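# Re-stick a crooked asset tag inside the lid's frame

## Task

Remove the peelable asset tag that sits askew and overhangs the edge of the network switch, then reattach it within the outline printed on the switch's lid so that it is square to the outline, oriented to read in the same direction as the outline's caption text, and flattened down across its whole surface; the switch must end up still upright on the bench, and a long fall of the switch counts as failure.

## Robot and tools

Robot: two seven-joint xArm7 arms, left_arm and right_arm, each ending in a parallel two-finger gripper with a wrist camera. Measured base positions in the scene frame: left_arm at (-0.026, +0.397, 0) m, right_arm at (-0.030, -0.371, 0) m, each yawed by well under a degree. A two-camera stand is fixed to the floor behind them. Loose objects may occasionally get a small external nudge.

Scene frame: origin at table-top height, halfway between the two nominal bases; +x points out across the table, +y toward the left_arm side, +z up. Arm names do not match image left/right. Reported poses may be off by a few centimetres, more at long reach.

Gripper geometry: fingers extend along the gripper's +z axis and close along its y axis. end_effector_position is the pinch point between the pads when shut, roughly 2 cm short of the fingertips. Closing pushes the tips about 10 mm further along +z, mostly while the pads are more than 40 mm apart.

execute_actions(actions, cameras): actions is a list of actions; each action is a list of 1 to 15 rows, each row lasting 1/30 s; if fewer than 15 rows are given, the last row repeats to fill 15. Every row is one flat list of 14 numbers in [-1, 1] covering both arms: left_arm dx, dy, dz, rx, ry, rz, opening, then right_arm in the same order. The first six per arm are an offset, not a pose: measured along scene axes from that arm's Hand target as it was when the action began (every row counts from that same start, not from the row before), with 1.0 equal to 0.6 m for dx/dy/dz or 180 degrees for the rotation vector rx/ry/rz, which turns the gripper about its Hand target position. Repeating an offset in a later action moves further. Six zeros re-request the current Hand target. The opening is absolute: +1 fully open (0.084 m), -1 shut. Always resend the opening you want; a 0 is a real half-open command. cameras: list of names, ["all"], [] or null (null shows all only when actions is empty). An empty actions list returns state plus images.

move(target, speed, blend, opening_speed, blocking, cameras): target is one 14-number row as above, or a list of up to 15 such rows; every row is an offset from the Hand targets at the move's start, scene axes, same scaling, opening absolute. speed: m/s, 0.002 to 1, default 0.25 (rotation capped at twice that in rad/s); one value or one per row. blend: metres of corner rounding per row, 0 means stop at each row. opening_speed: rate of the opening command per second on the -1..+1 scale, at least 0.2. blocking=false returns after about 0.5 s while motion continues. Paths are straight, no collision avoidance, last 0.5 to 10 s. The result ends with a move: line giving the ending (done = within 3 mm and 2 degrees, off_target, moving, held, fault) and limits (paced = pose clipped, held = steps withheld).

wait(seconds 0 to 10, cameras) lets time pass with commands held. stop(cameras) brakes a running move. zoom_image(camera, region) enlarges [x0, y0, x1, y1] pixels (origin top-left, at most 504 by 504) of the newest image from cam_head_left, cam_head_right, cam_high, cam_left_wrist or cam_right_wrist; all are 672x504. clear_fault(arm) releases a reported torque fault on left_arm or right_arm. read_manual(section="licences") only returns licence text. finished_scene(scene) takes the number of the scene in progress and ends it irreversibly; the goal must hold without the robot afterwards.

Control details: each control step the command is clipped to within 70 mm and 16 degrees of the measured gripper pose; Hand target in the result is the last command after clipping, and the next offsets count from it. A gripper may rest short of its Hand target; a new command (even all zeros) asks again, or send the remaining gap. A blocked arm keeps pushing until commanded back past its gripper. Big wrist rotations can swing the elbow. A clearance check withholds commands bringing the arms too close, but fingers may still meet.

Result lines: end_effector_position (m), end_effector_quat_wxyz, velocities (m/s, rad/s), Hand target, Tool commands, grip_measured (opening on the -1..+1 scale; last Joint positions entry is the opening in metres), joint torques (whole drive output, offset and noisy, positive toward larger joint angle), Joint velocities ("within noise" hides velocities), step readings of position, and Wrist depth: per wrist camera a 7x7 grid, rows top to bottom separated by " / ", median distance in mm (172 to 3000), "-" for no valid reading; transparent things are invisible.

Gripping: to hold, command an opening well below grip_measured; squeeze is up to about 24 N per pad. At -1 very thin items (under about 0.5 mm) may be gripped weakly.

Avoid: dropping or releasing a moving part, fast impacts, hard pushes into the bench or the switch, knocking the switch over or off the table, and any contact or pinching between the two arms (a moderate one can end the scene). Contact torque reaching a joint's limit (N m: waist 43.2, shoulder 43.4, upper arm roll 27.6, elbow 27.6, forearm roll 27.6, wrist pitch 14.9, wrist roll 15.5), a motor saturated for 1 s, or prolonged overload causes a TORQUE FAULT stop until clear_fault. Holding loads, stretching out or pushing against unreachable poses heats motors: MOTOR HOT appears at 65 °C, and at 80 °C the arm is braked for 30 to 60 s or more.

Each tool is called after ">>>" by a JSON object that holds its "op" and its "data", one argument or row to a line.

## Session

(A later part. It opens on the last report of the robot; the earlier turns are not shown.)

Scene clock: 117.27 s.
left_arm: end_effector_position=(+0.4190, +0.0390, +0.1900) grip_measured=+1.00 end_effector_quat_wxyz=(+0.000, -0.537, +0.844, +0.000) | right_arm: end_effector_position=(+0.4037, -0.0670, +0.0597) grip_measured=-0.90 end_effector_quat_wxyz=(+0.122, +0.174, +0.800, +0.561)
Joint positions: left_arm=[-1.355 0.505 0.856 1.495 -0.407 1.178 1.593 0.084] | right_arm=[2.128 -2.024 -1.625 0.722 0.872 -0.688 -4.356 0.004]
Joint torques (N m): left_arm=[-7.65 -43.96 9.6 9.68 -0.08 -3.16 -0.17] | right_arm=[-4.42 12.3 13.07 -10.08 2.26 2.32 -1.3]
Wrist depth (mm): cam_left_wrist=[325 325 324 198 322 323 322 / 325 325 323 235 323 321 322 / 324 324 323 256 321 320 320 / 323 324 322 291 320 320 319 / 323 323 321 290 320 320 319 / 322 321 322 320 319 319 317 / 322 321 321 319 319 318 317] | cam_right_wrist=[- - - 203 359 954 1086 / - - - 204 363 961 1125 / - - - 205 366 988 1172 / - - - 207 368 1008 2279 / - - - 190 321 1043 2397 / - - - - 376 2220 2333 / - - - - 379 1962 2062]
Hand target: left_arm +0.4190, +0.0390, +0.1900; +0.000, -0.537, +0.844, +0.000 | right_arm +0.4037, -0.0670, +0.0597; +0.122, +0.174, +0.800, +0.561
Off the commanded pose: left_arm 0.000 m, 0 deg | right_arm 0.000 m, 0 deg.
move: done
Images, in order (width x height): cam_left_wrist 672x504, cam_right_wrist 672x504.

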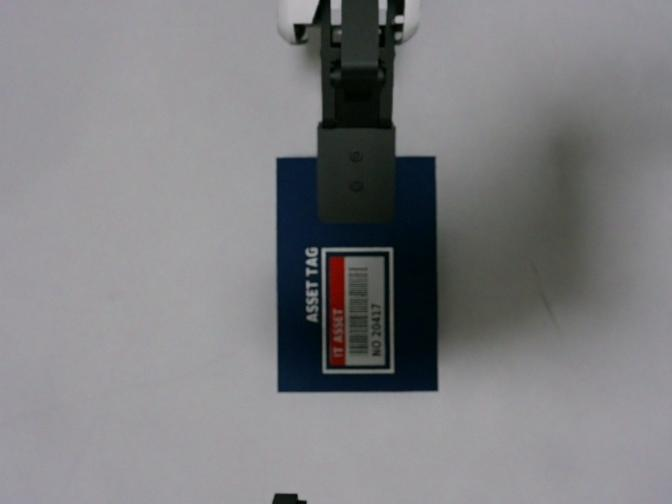

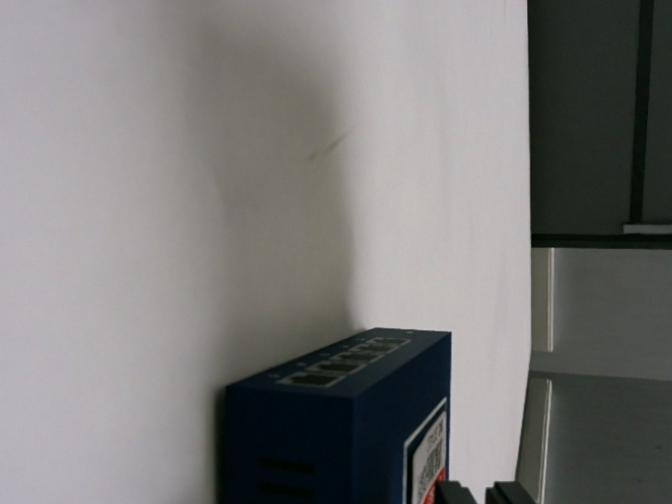

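>>> {"op": "move", "data": {
  "target": [0,0,0,0,0,0,-1,-0.12,-0.255,0.12,0,0,0,-0.88],
  "speed": 0.15
}}

>>> {"op": "move", "data": {
  "target": [
    [0.0112,-0.0942,-0.21,0,0,0,-1,0,0,0,0,0,0,-0.88],
    [0.0112,-0.0942,-0.2343,0,0,0,-1,0,0,0,0,0,0,-0.88]
  ],
  "speed": [0.15,0.03],
  "cameras": ["cam_left_wrist","cam_head_right"]
}}

>>> {"op": "zoom_image", "data": {
  "camera": "cam_head_right",
  "region": [320, 220, 400, 280]
}}

Scene clock: 122.10 s.
left_arm: end_effector_position=(+0.4190, +0.0390, +0.1900) grip_measured=-1.00 end_effector_quat_wxyz=(+0.000, -0.537, +0.844, +0.000) | right_arm: end_effector_position=(+0.3317, -0.2200, +0.1317) grip_measured=-0.90 end_effector_quat_wxyz=(+0.122, +0.174, +0.800, +0.561)
Joint positions: left_arm=[-1.355 0.505 0.856 1.495 -0.407 1.178 1.593 0] | right_arm=[1.539 -1.818 -1.469 0.529 1.754 -0.627 -4.941 0.004]
Joint torques (N m): left_arm=[-7.59 -40.79 9.38 10.02 0.01 -2.98 -0.7] | right_arm=[4.9 4.23 11.88 1.1 3.93 -0.06 -1.17]
Wrist depth (mm): cam_left_wrist=[326 325 324 324 323 322 321 / 325 324 324 323 322 322 320 / 325 323 323 291 321 321 319 / 324 323 323 291 320 320 320 / 324 322 322 289 319 320 319 / 322 321 321 320 319 318 318 / 321 320 321 319 319 318 317] | cam_right_wrist=[193 223 300 458 797 1255 1226 / 193 235 300 458 802 1330 1264 / 193 236 302 462 811 1366 1332 / 194 237 303 466 820 2547 2431 / 194 237 285 376 822 2614 360 / 195 238 305 342 836 2474 2439 / 195 226 305 428 840 2178 2158]
Hand target: left_arm +0.4190, +0.0390, +0.1900; +0.000, -0.537, +0.844, +0.000 | right_arm +0.3317, -0.2200, +0.1317; +0.122, +0.174, +0.800, +0.561
Off the commanded pose: left_arm 0.000 m, 0 deg | right_arm 0.000 m, 0 deg.
move: done

Scene clock: 124.27 s.
left_arm: end_effector_position=(+0.4258, -0.0176, +0.0499) grip_measured=-1.00 end_effector_quat_wxyz=(+0.000, -0.537, +0.844, +0.000) | right_arm: end_effector_position=(+0.3317, -0.2200, +0.1317) grip_measured=-0.90 end_effector_quat_wxyz=(+0.122, +0.174, +0.800, +0.561)
Joint positions: left_arm=[-1.262 0.819 0.696 1.58 -0.599 0.984 1.613 0] | right_arm=[1.539 -1.818 -1.469 0.529 1.755 -0.627 -4.941 0.004]
Joint torques (N m): left_arm=[9.54 -10 -0.41 5.54 -3.69 -6.64 2.55] | right_arm=[4.75 4.27 11.47 1.08 4.12 0.08 -1.27]
Wrist depth (mm): cam_left_wrist=[185 185 184 184 183 183 182 / 185 184 184 183 183 183 182 / 184 184 183 183 183 182 182 / 184 184 183 183 182 182 181 / 183 183 183 - - - 181 / 183 183 182 - - - 181 / 183 182 182 182 - - -] | cam_right_wrist=[192 223 300 457 794 1260 1220 / 193 235 301 461 802 1330 1278 / 194 236 302 464 807 1372 1315 / 194 237 303 466 819 2538 2439 / 194 237 284 376 359 328 312 / 195 238 305 342 353 326 308 / 195 226 306 426 603 327 310]
Hand target: left_arm +0.4257, -0.0176, +0.0494; +0.000, -0.537, +0.844, +0.000 | right_arm +0.3317, -0.2200, +0.1317; +0.122, +0.174, +0.800, +0.561
Off the commanded pose: left_arm 0.000 m, 0 deg | right_arm 0.000 m, 0 deg.
move: done
Images, in order (width x height): cam_head_right 672x504, cam_left_wrist 672x504.

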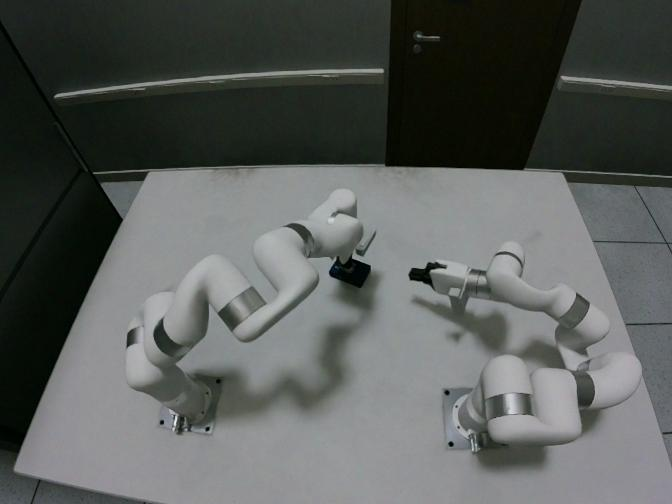

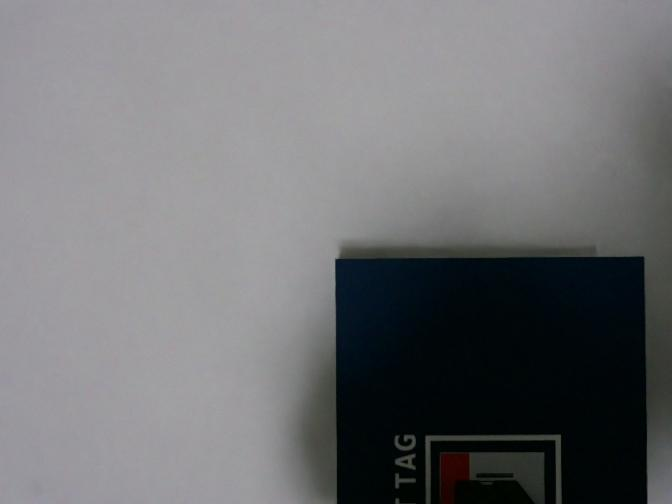

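Scaled by 6.300 from the camera's 672x504 image, which has a finer 960x720 frame.

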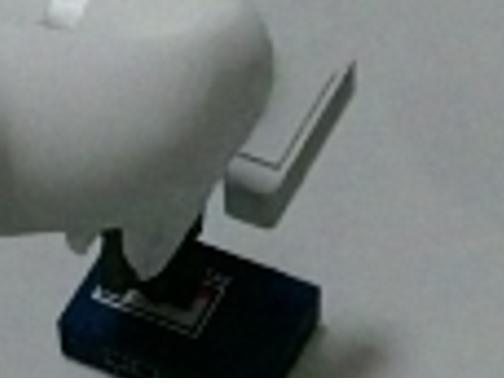

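>>> {"op": "move", "data": {
  "target": [
    [0,0,0.0067,0,0,0,-1,0,0,0,0,0,0,-0.88],
    [-0.00657,-0.01718,0.0067,0,0,0,-1,0,0,0,0,0,0,-0.88],
    [-0.00657,-0.01718,0,0,0,0,-1,0,0,0,0,0,0,-0.88],
    [-0.00657,-0.01718,0.0067,0,0,0,-1,0,0,0,0,0,0,-0.88],
    [0.00643,-0.02327,0.0067,0,0,0,-1,0,0,0,0,0,0,-0.88],
    [0.00643,-0.02327,0,0,0,0,-1,0,0,0,0,0,0,-0.88],
    [0.00643,-0.02327,0.0067,0,0,0,-1,0,0,0,0,0,0,-0.88],
    [-0.01955,-0.0111,0.0067,0,0,0,-1,0,0,0,0,0,0,-0.88],
    [-0.01955,-0.0111,0,0,0,0,-1,0,0,0,0,0,0,-0.88],
    [-0.01955,-0.0111,0.0067,0,0,0,-1,0,0,0,0,0,0,-0.88]
  ],
  "speed": [0.04,0.06,0.03,0.04,0.06,0.03,0.04,0.06,0.03,0.04],
  "blend": [0.001,0.001,0,0.001,0.001,0,0.001,0.001,0,0],
  "cameras": ["cam_left_wrist"]
}}

Scene clock: 129.20 s.
left_arm: end_effector_position=(+0.4140, -0.0242, +0.0533) grip_measured=-1.00 end_effector_quat_wxyz=(+0.000, -0.537, +0.844, +0.000) | right_arm: end_effector_position=(+0.3317, -0.2200, +0.1317) grip_measured=-0.90 end_effector_quat_wxyz=(+0.122, +0.174, +0.800, +0.561)
Joint positions: left_arm=[-1.293 0.801 0.701 1.559 -0.592 0.98 1.592 0] | right_arm=[1.539 -1.818 -1.469 0.529 1.755 -0.627 -4.941 0.004]
Joint torques (N m): left_arm=[-7.9 -56.09 10.98 12.1 2.52 -0.59 -3.08] | right_arm=[4.83 4.24 11.39 1.08 3.88 0 -1.21]
Wrist depth (mm): cam_left_wrist=[187 187 186 186 185 185 184 / 187 187 186 186 185 185 184 / 187 186 185 185 185 185 184 / 186 185 185 185 184 184 184 / 186 185 185 185 184 184 183 / 185 185 185 - - - 183 / 185 184 184 - - - 182] | cam_right_wrist=[193 223 300 458 797 1264 1211 / 193 235 301 460 802 1335 1269 / 194 236 302 461 809 1369 1337 / 194 236 303 468 815 2474 2431 / 195 237 285 341 341 315 300 / 195 238 304 343 339 315 298 / 195 227 305 428 606 316 301]
Hand target: left_arm +0.4140, -0.0242, +0.0534; +0.000, -0.537, +0.844, +0.000 | right_arm +0.3317, -0.2200, +0.1317; +0.122, +0.174, +0.800, +0.561
Off the commanded pose: left_arm 0.000 m, 0 deg | right_arm 0.000 m, 0 deg.
move: done
Images, in order (width x height): cam_left_wrist 672x504.

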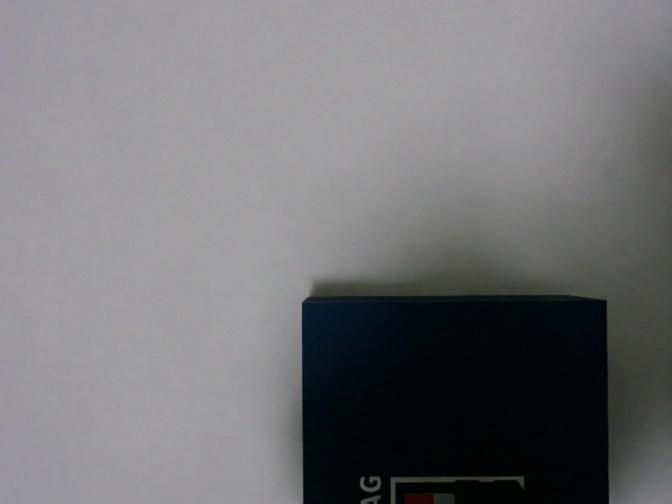

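>>> {"op": "move", "data": {
  "target": [
    [0.01837,0.03927,0,0,0,0,-1,0,0,0,0,0,0,-0.88],
    [0.01837,0.03927,-0.0067,0,0,0,-1,0,0,0,0,0,0,-0.88],
    [0.01837,0.03927,0,0,0,0,-1,0,0,0,0,0,0,-0.88],
    [0.03135,0.03318,0,0,0,0,-1,0,0,0,0,0,0,-0.88],
    [0.03135,0.03318,-0.0067,0,0,0,-1,0,0,0,0,0,0,-0.88],
    [0.03135,0.03318,0,0,0,0,-1,0,0,0,0,0,0,-0.88],
    [0.04435,0.0271,0,0,0,0,-1,0,0,0,0,0,0,-0.88],
    [0.04435,0.0271,-0.0067,0,0,0,-1,0,0,0,0,0,0,-0.88],
    [0.04435,0.0271,0,0,0,0,-1,0,0,0,0,0,0,-0.88]
  ],
  "speed": [0.06,0.03,0.04,0.06,0.03,0.04,0.06,0.03,0.04],
  "blend": [0.001,0,0.001,0.001,0,0.001,0.001,0,0]
}}

>>> {"op": "move", "data": {
  "target": [
    [0,0,0.1,0,0,0,-1,0,0,0,0,0,0,-0.88],
    [-0.03,0.082,0.228,0,0,0,-1,0,0,0,0,0,0,-0.88]
  ],
  "speed": [0.12,0.15],
  "blend": 0.01,
  "cameras": ["cam_left_wrist"]
}}

>>> {"op": "zoom_image", "data": {
  "camera": "cam_left_wrist",
  "region": [260, 230, 460, 380]
}}

>>> {"op": "execute_actions", "data": {
  "actions": []
}}

>>> {"op": "zoom_image", "data": {
  "camera": "cam_right_wrist",
  "region": [300, 300, 580, 504]
}}

Scene clock: 132.90 s.
left_arm: end_effector_position=(+0.4406, -0.0079, +0.0533) grip_measured=-1.00 end_effector_quat_wxyz=(+0.000, -0.537, +0.844, +0.000) | right_arm: end_effector_position=(+0.3317, -0.2200, +0.1317) grip_measured=-0.90 end_effector_quat_wxyz=(+0.122, +0.174, +0.800, +0.561)
Joint positions: left_arm=[-1.227 0.828 0.698 1.607 -0.597 1.002 1.636 0] | right_arm=[1.539 -1.818 -1.469 0.529 1.755 -0.627 -4.941 0.004]
Joint torques (N m): left_arm=[-8.14 -57.24 11.32 12 2.84 -0.69 -2.9] | right_arm=[4.96 4.44 11.49 1.05 4.12 -0.07 -1.19]
Wrist depth (mm): cam_left_wrist=[187 187 186 186 185 185 185 / 187 186 186 186 185 185 184 / 186 186 185 185 185 184 184 / 186 186 185 185 - - - / 186 185 185 185 - - - / 185 185 185 184 - - - / 185 184 184 184 - - -] | cam_right_wrist=[193 223 300 459 798 1248 1217 / 193 235 300 460 809 1332 1266 / 194 236 303 462 810 1366 1317 / 194 236 303 466 822 2575 2414 / 194 237 285 375 602 343 334 / 195 238 305 342 368 336 322 / 195 226 305 428 604 337 324]
Hand target: left_arm +0.4406, -0.0080, +0.0534; +0.000, -0.537, +0.844, +0.000 | right_arm +0.3317, -0.2200, +0.1317; +0.122, +0.174, +0.800, +0.561
Off the commanded pose: left_arm 0.000 m, 0 deg | right_arm 0.000 m, 0 deg.
move: done

Scene clock: 134.63 s.
left_arm: end_effector_position=(+0.4226, +0.0412, +0.1902) grip_measured=-1.00 end_effector_quat_wxyz=(+0.000, -0.537, +0.844, +0.000) | right_arm: end_effector_position=(+0.3317, -0.2200, +0.1317) grip_measured=-0.90 end_effector_quat_wxyz=(+0.122, +0.174, +0.800, +0.561)
Joint positions: left_arm=[-1.341 0.508 0.85 1.502 -0.407 1.181 1.599 0] | right_arm=[1.539 -1.818 -1.469 0.529 1.755 -0.627 -4.941 0.004]
Joint torques (N m): left_arm=[-7.96 -47.06 9.33 9.81 2.34 -0.74 -2.87] | right_arm=[4.89 4.41 11.53 0.82 4.02 -0.06 -1.12]
Wrist depth (mm): cam_left_wrist=[325 326 325 324 323 322 322 / 325 324 324 323 322 322 322 / 325 324 323 291 291 321 320 / 324 323 323 291 290 319 320 / 323 323 322 290 290 320 319 / 323 321 321 320 320 319 318 / 322 321 320 319 319 318 318] | cam_right_wrist=[193 223 301 458 797 1262 1220 / 193 235 301 462 798 1332 1257 / 194 235 302 462 814 1375 1320 / 194 237 303 464 824 2483 2389 / 195 237 284 376 823 2547 363 / 195 238 305 341 838 2547 2431 / 195 226 305 427 846 2185 2145]
Hand target: left_arm +0.4226, +0.0412, +0.1902; +0.000, -0.537, +0.844, +0.000 | right_arm +0.3317, -0.2200, +0.1317; +0.122, +0.174, +0.800, +0.561
Off the commanded pose: left_arm 0.000 m, 0 deg | right_arm 0.000 m, 0 deg.
move: done
Images, in order (width x height): cam_left_wrist 672x504.

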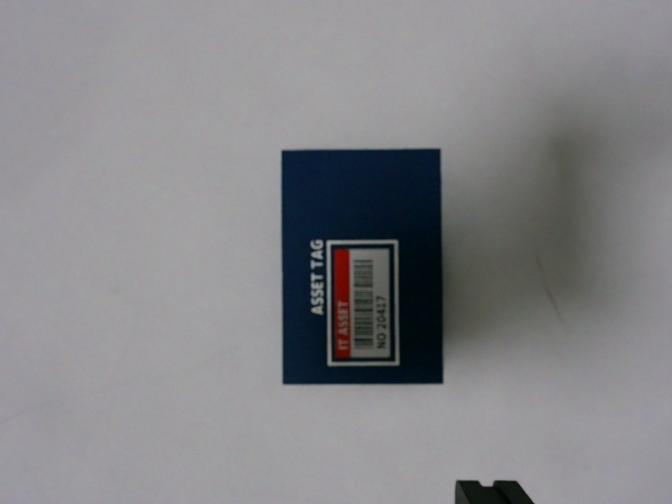

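Scaled by 2.520 from the camera's 672x504 image, which has a finer 960x720 frame.

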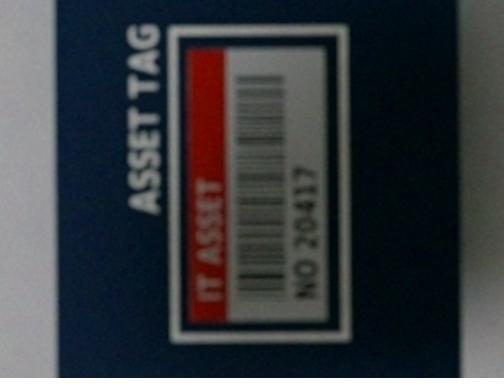

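Scene clock: 134.63 s.
left_arm: end_effector_position=(+0.4226, +0.0412, +0.1902) grip_measured=-1.00 end_effector_quat_wxyz=(+0.000, -0.537, +0.844, +0.000) | right_arm: end_effector_position=(+0.3317, -0.2200, +0.1317) grip_measured=-0.90 end_effector_quat_wxyz=(+0.122, +0.174, +0.800, +0.561)
Joint positions: left_arm=[-1.341 0.508 0.85 1.502 -0.407 1.181 1.599 0] | right_arm=[1.539 -1.818 -1.469 0.529 1.755 -0.627 -4.941 0.004]
Joint velocities: within noise
Joint torques (N m): left_arm=[-7.96 -47.06 9.33 9.81 2.34 -0.74 -2.87] | right_arm=[4.89 4.41 11.53 0.82 4.02 -0.06 -1.12]
Wrist depth (mm): cam_left_wrist=[325 326 325 324 323 322 322 / 325 324 324 323 322 322 322 / 325 324 323 291 291 321 320 / 324 323 323 291 290 319 320 / 323 323 322 290 290 320 319 / 323 321 321 320 320 319 318 / 322 321 320 319 319 318 318] | cam_right_wrist=[193 223 301 458 797 1262 1220 / 193 235 301 462 798 1332 1257 / 194 235 302 462 814 1375 1320 / 194 237 303 464 824 2483 2389 / 195 237 284 376 823 2547 363 / 195 238 305 341 838 2547 2431 / 195 226 305 427 846 2185 2145]
Hand target: left_arm +0.4226, +0.0412, +0.1902; +0.000, -0.537, +0.844, +0.000 | right_arm +0.3317, -0.2200, +0.1317; +0.122, +0.174, +0.800, +0.561
Tool commands: left_gripper/opening=-1.0 right_gripper/opening=-0.88
Off the commanded pose: left_arm 0.000 m, 0 deg | right_arm 0.000 m, 0 deg.

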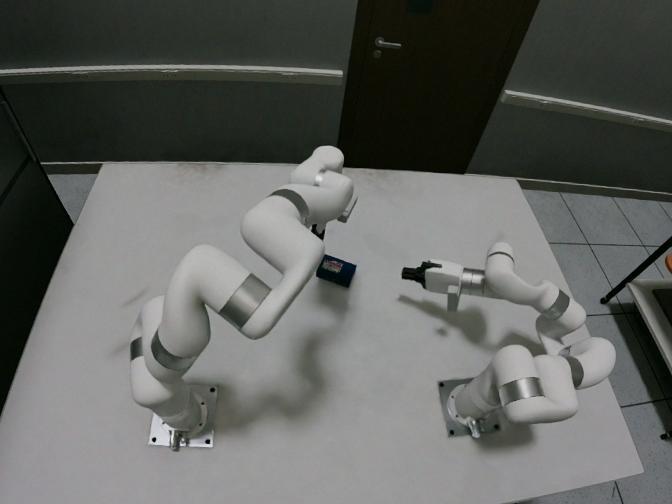

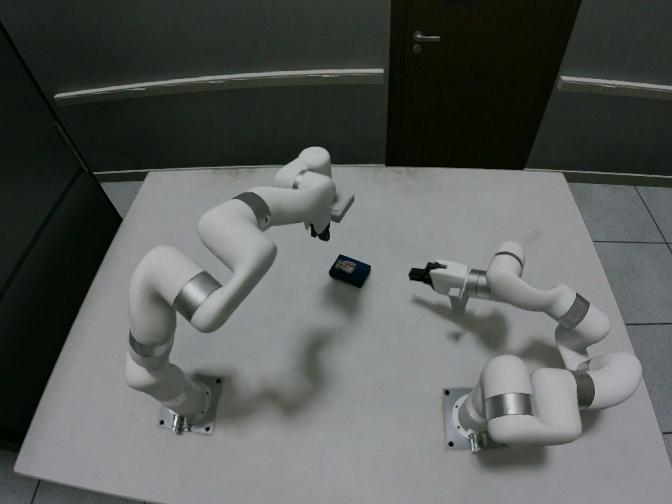

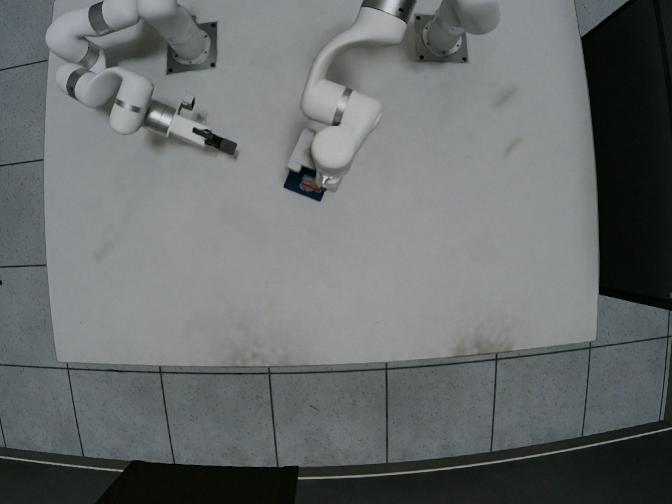

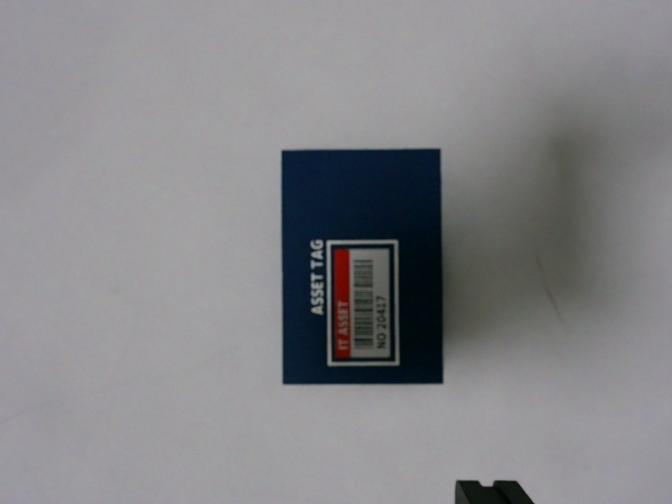

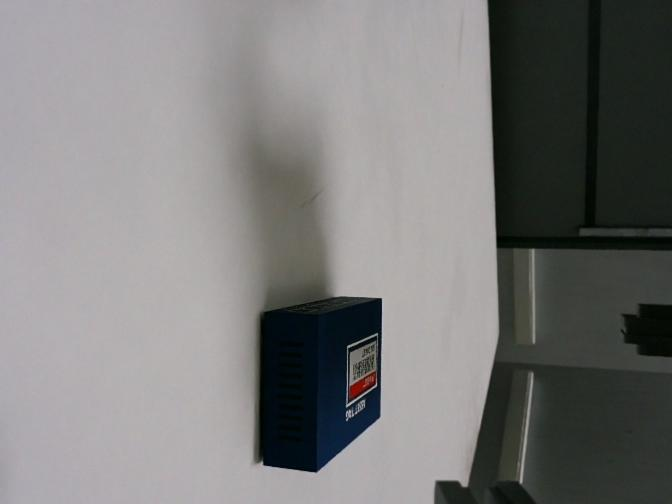

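Scaled by 1.800 from the camera's 672x504 image, which has a finer 960x720 frame.

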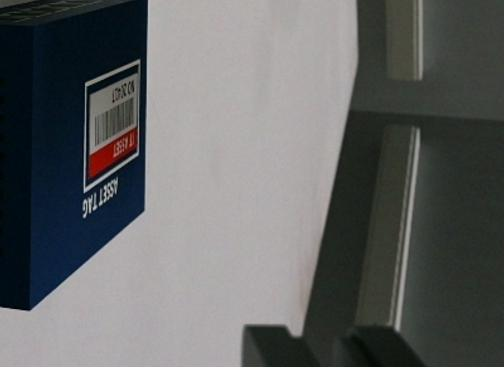

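>>> {"op": "finished_scene", "data": {
  "scene": 1
}}

The scene is finished: the task was done.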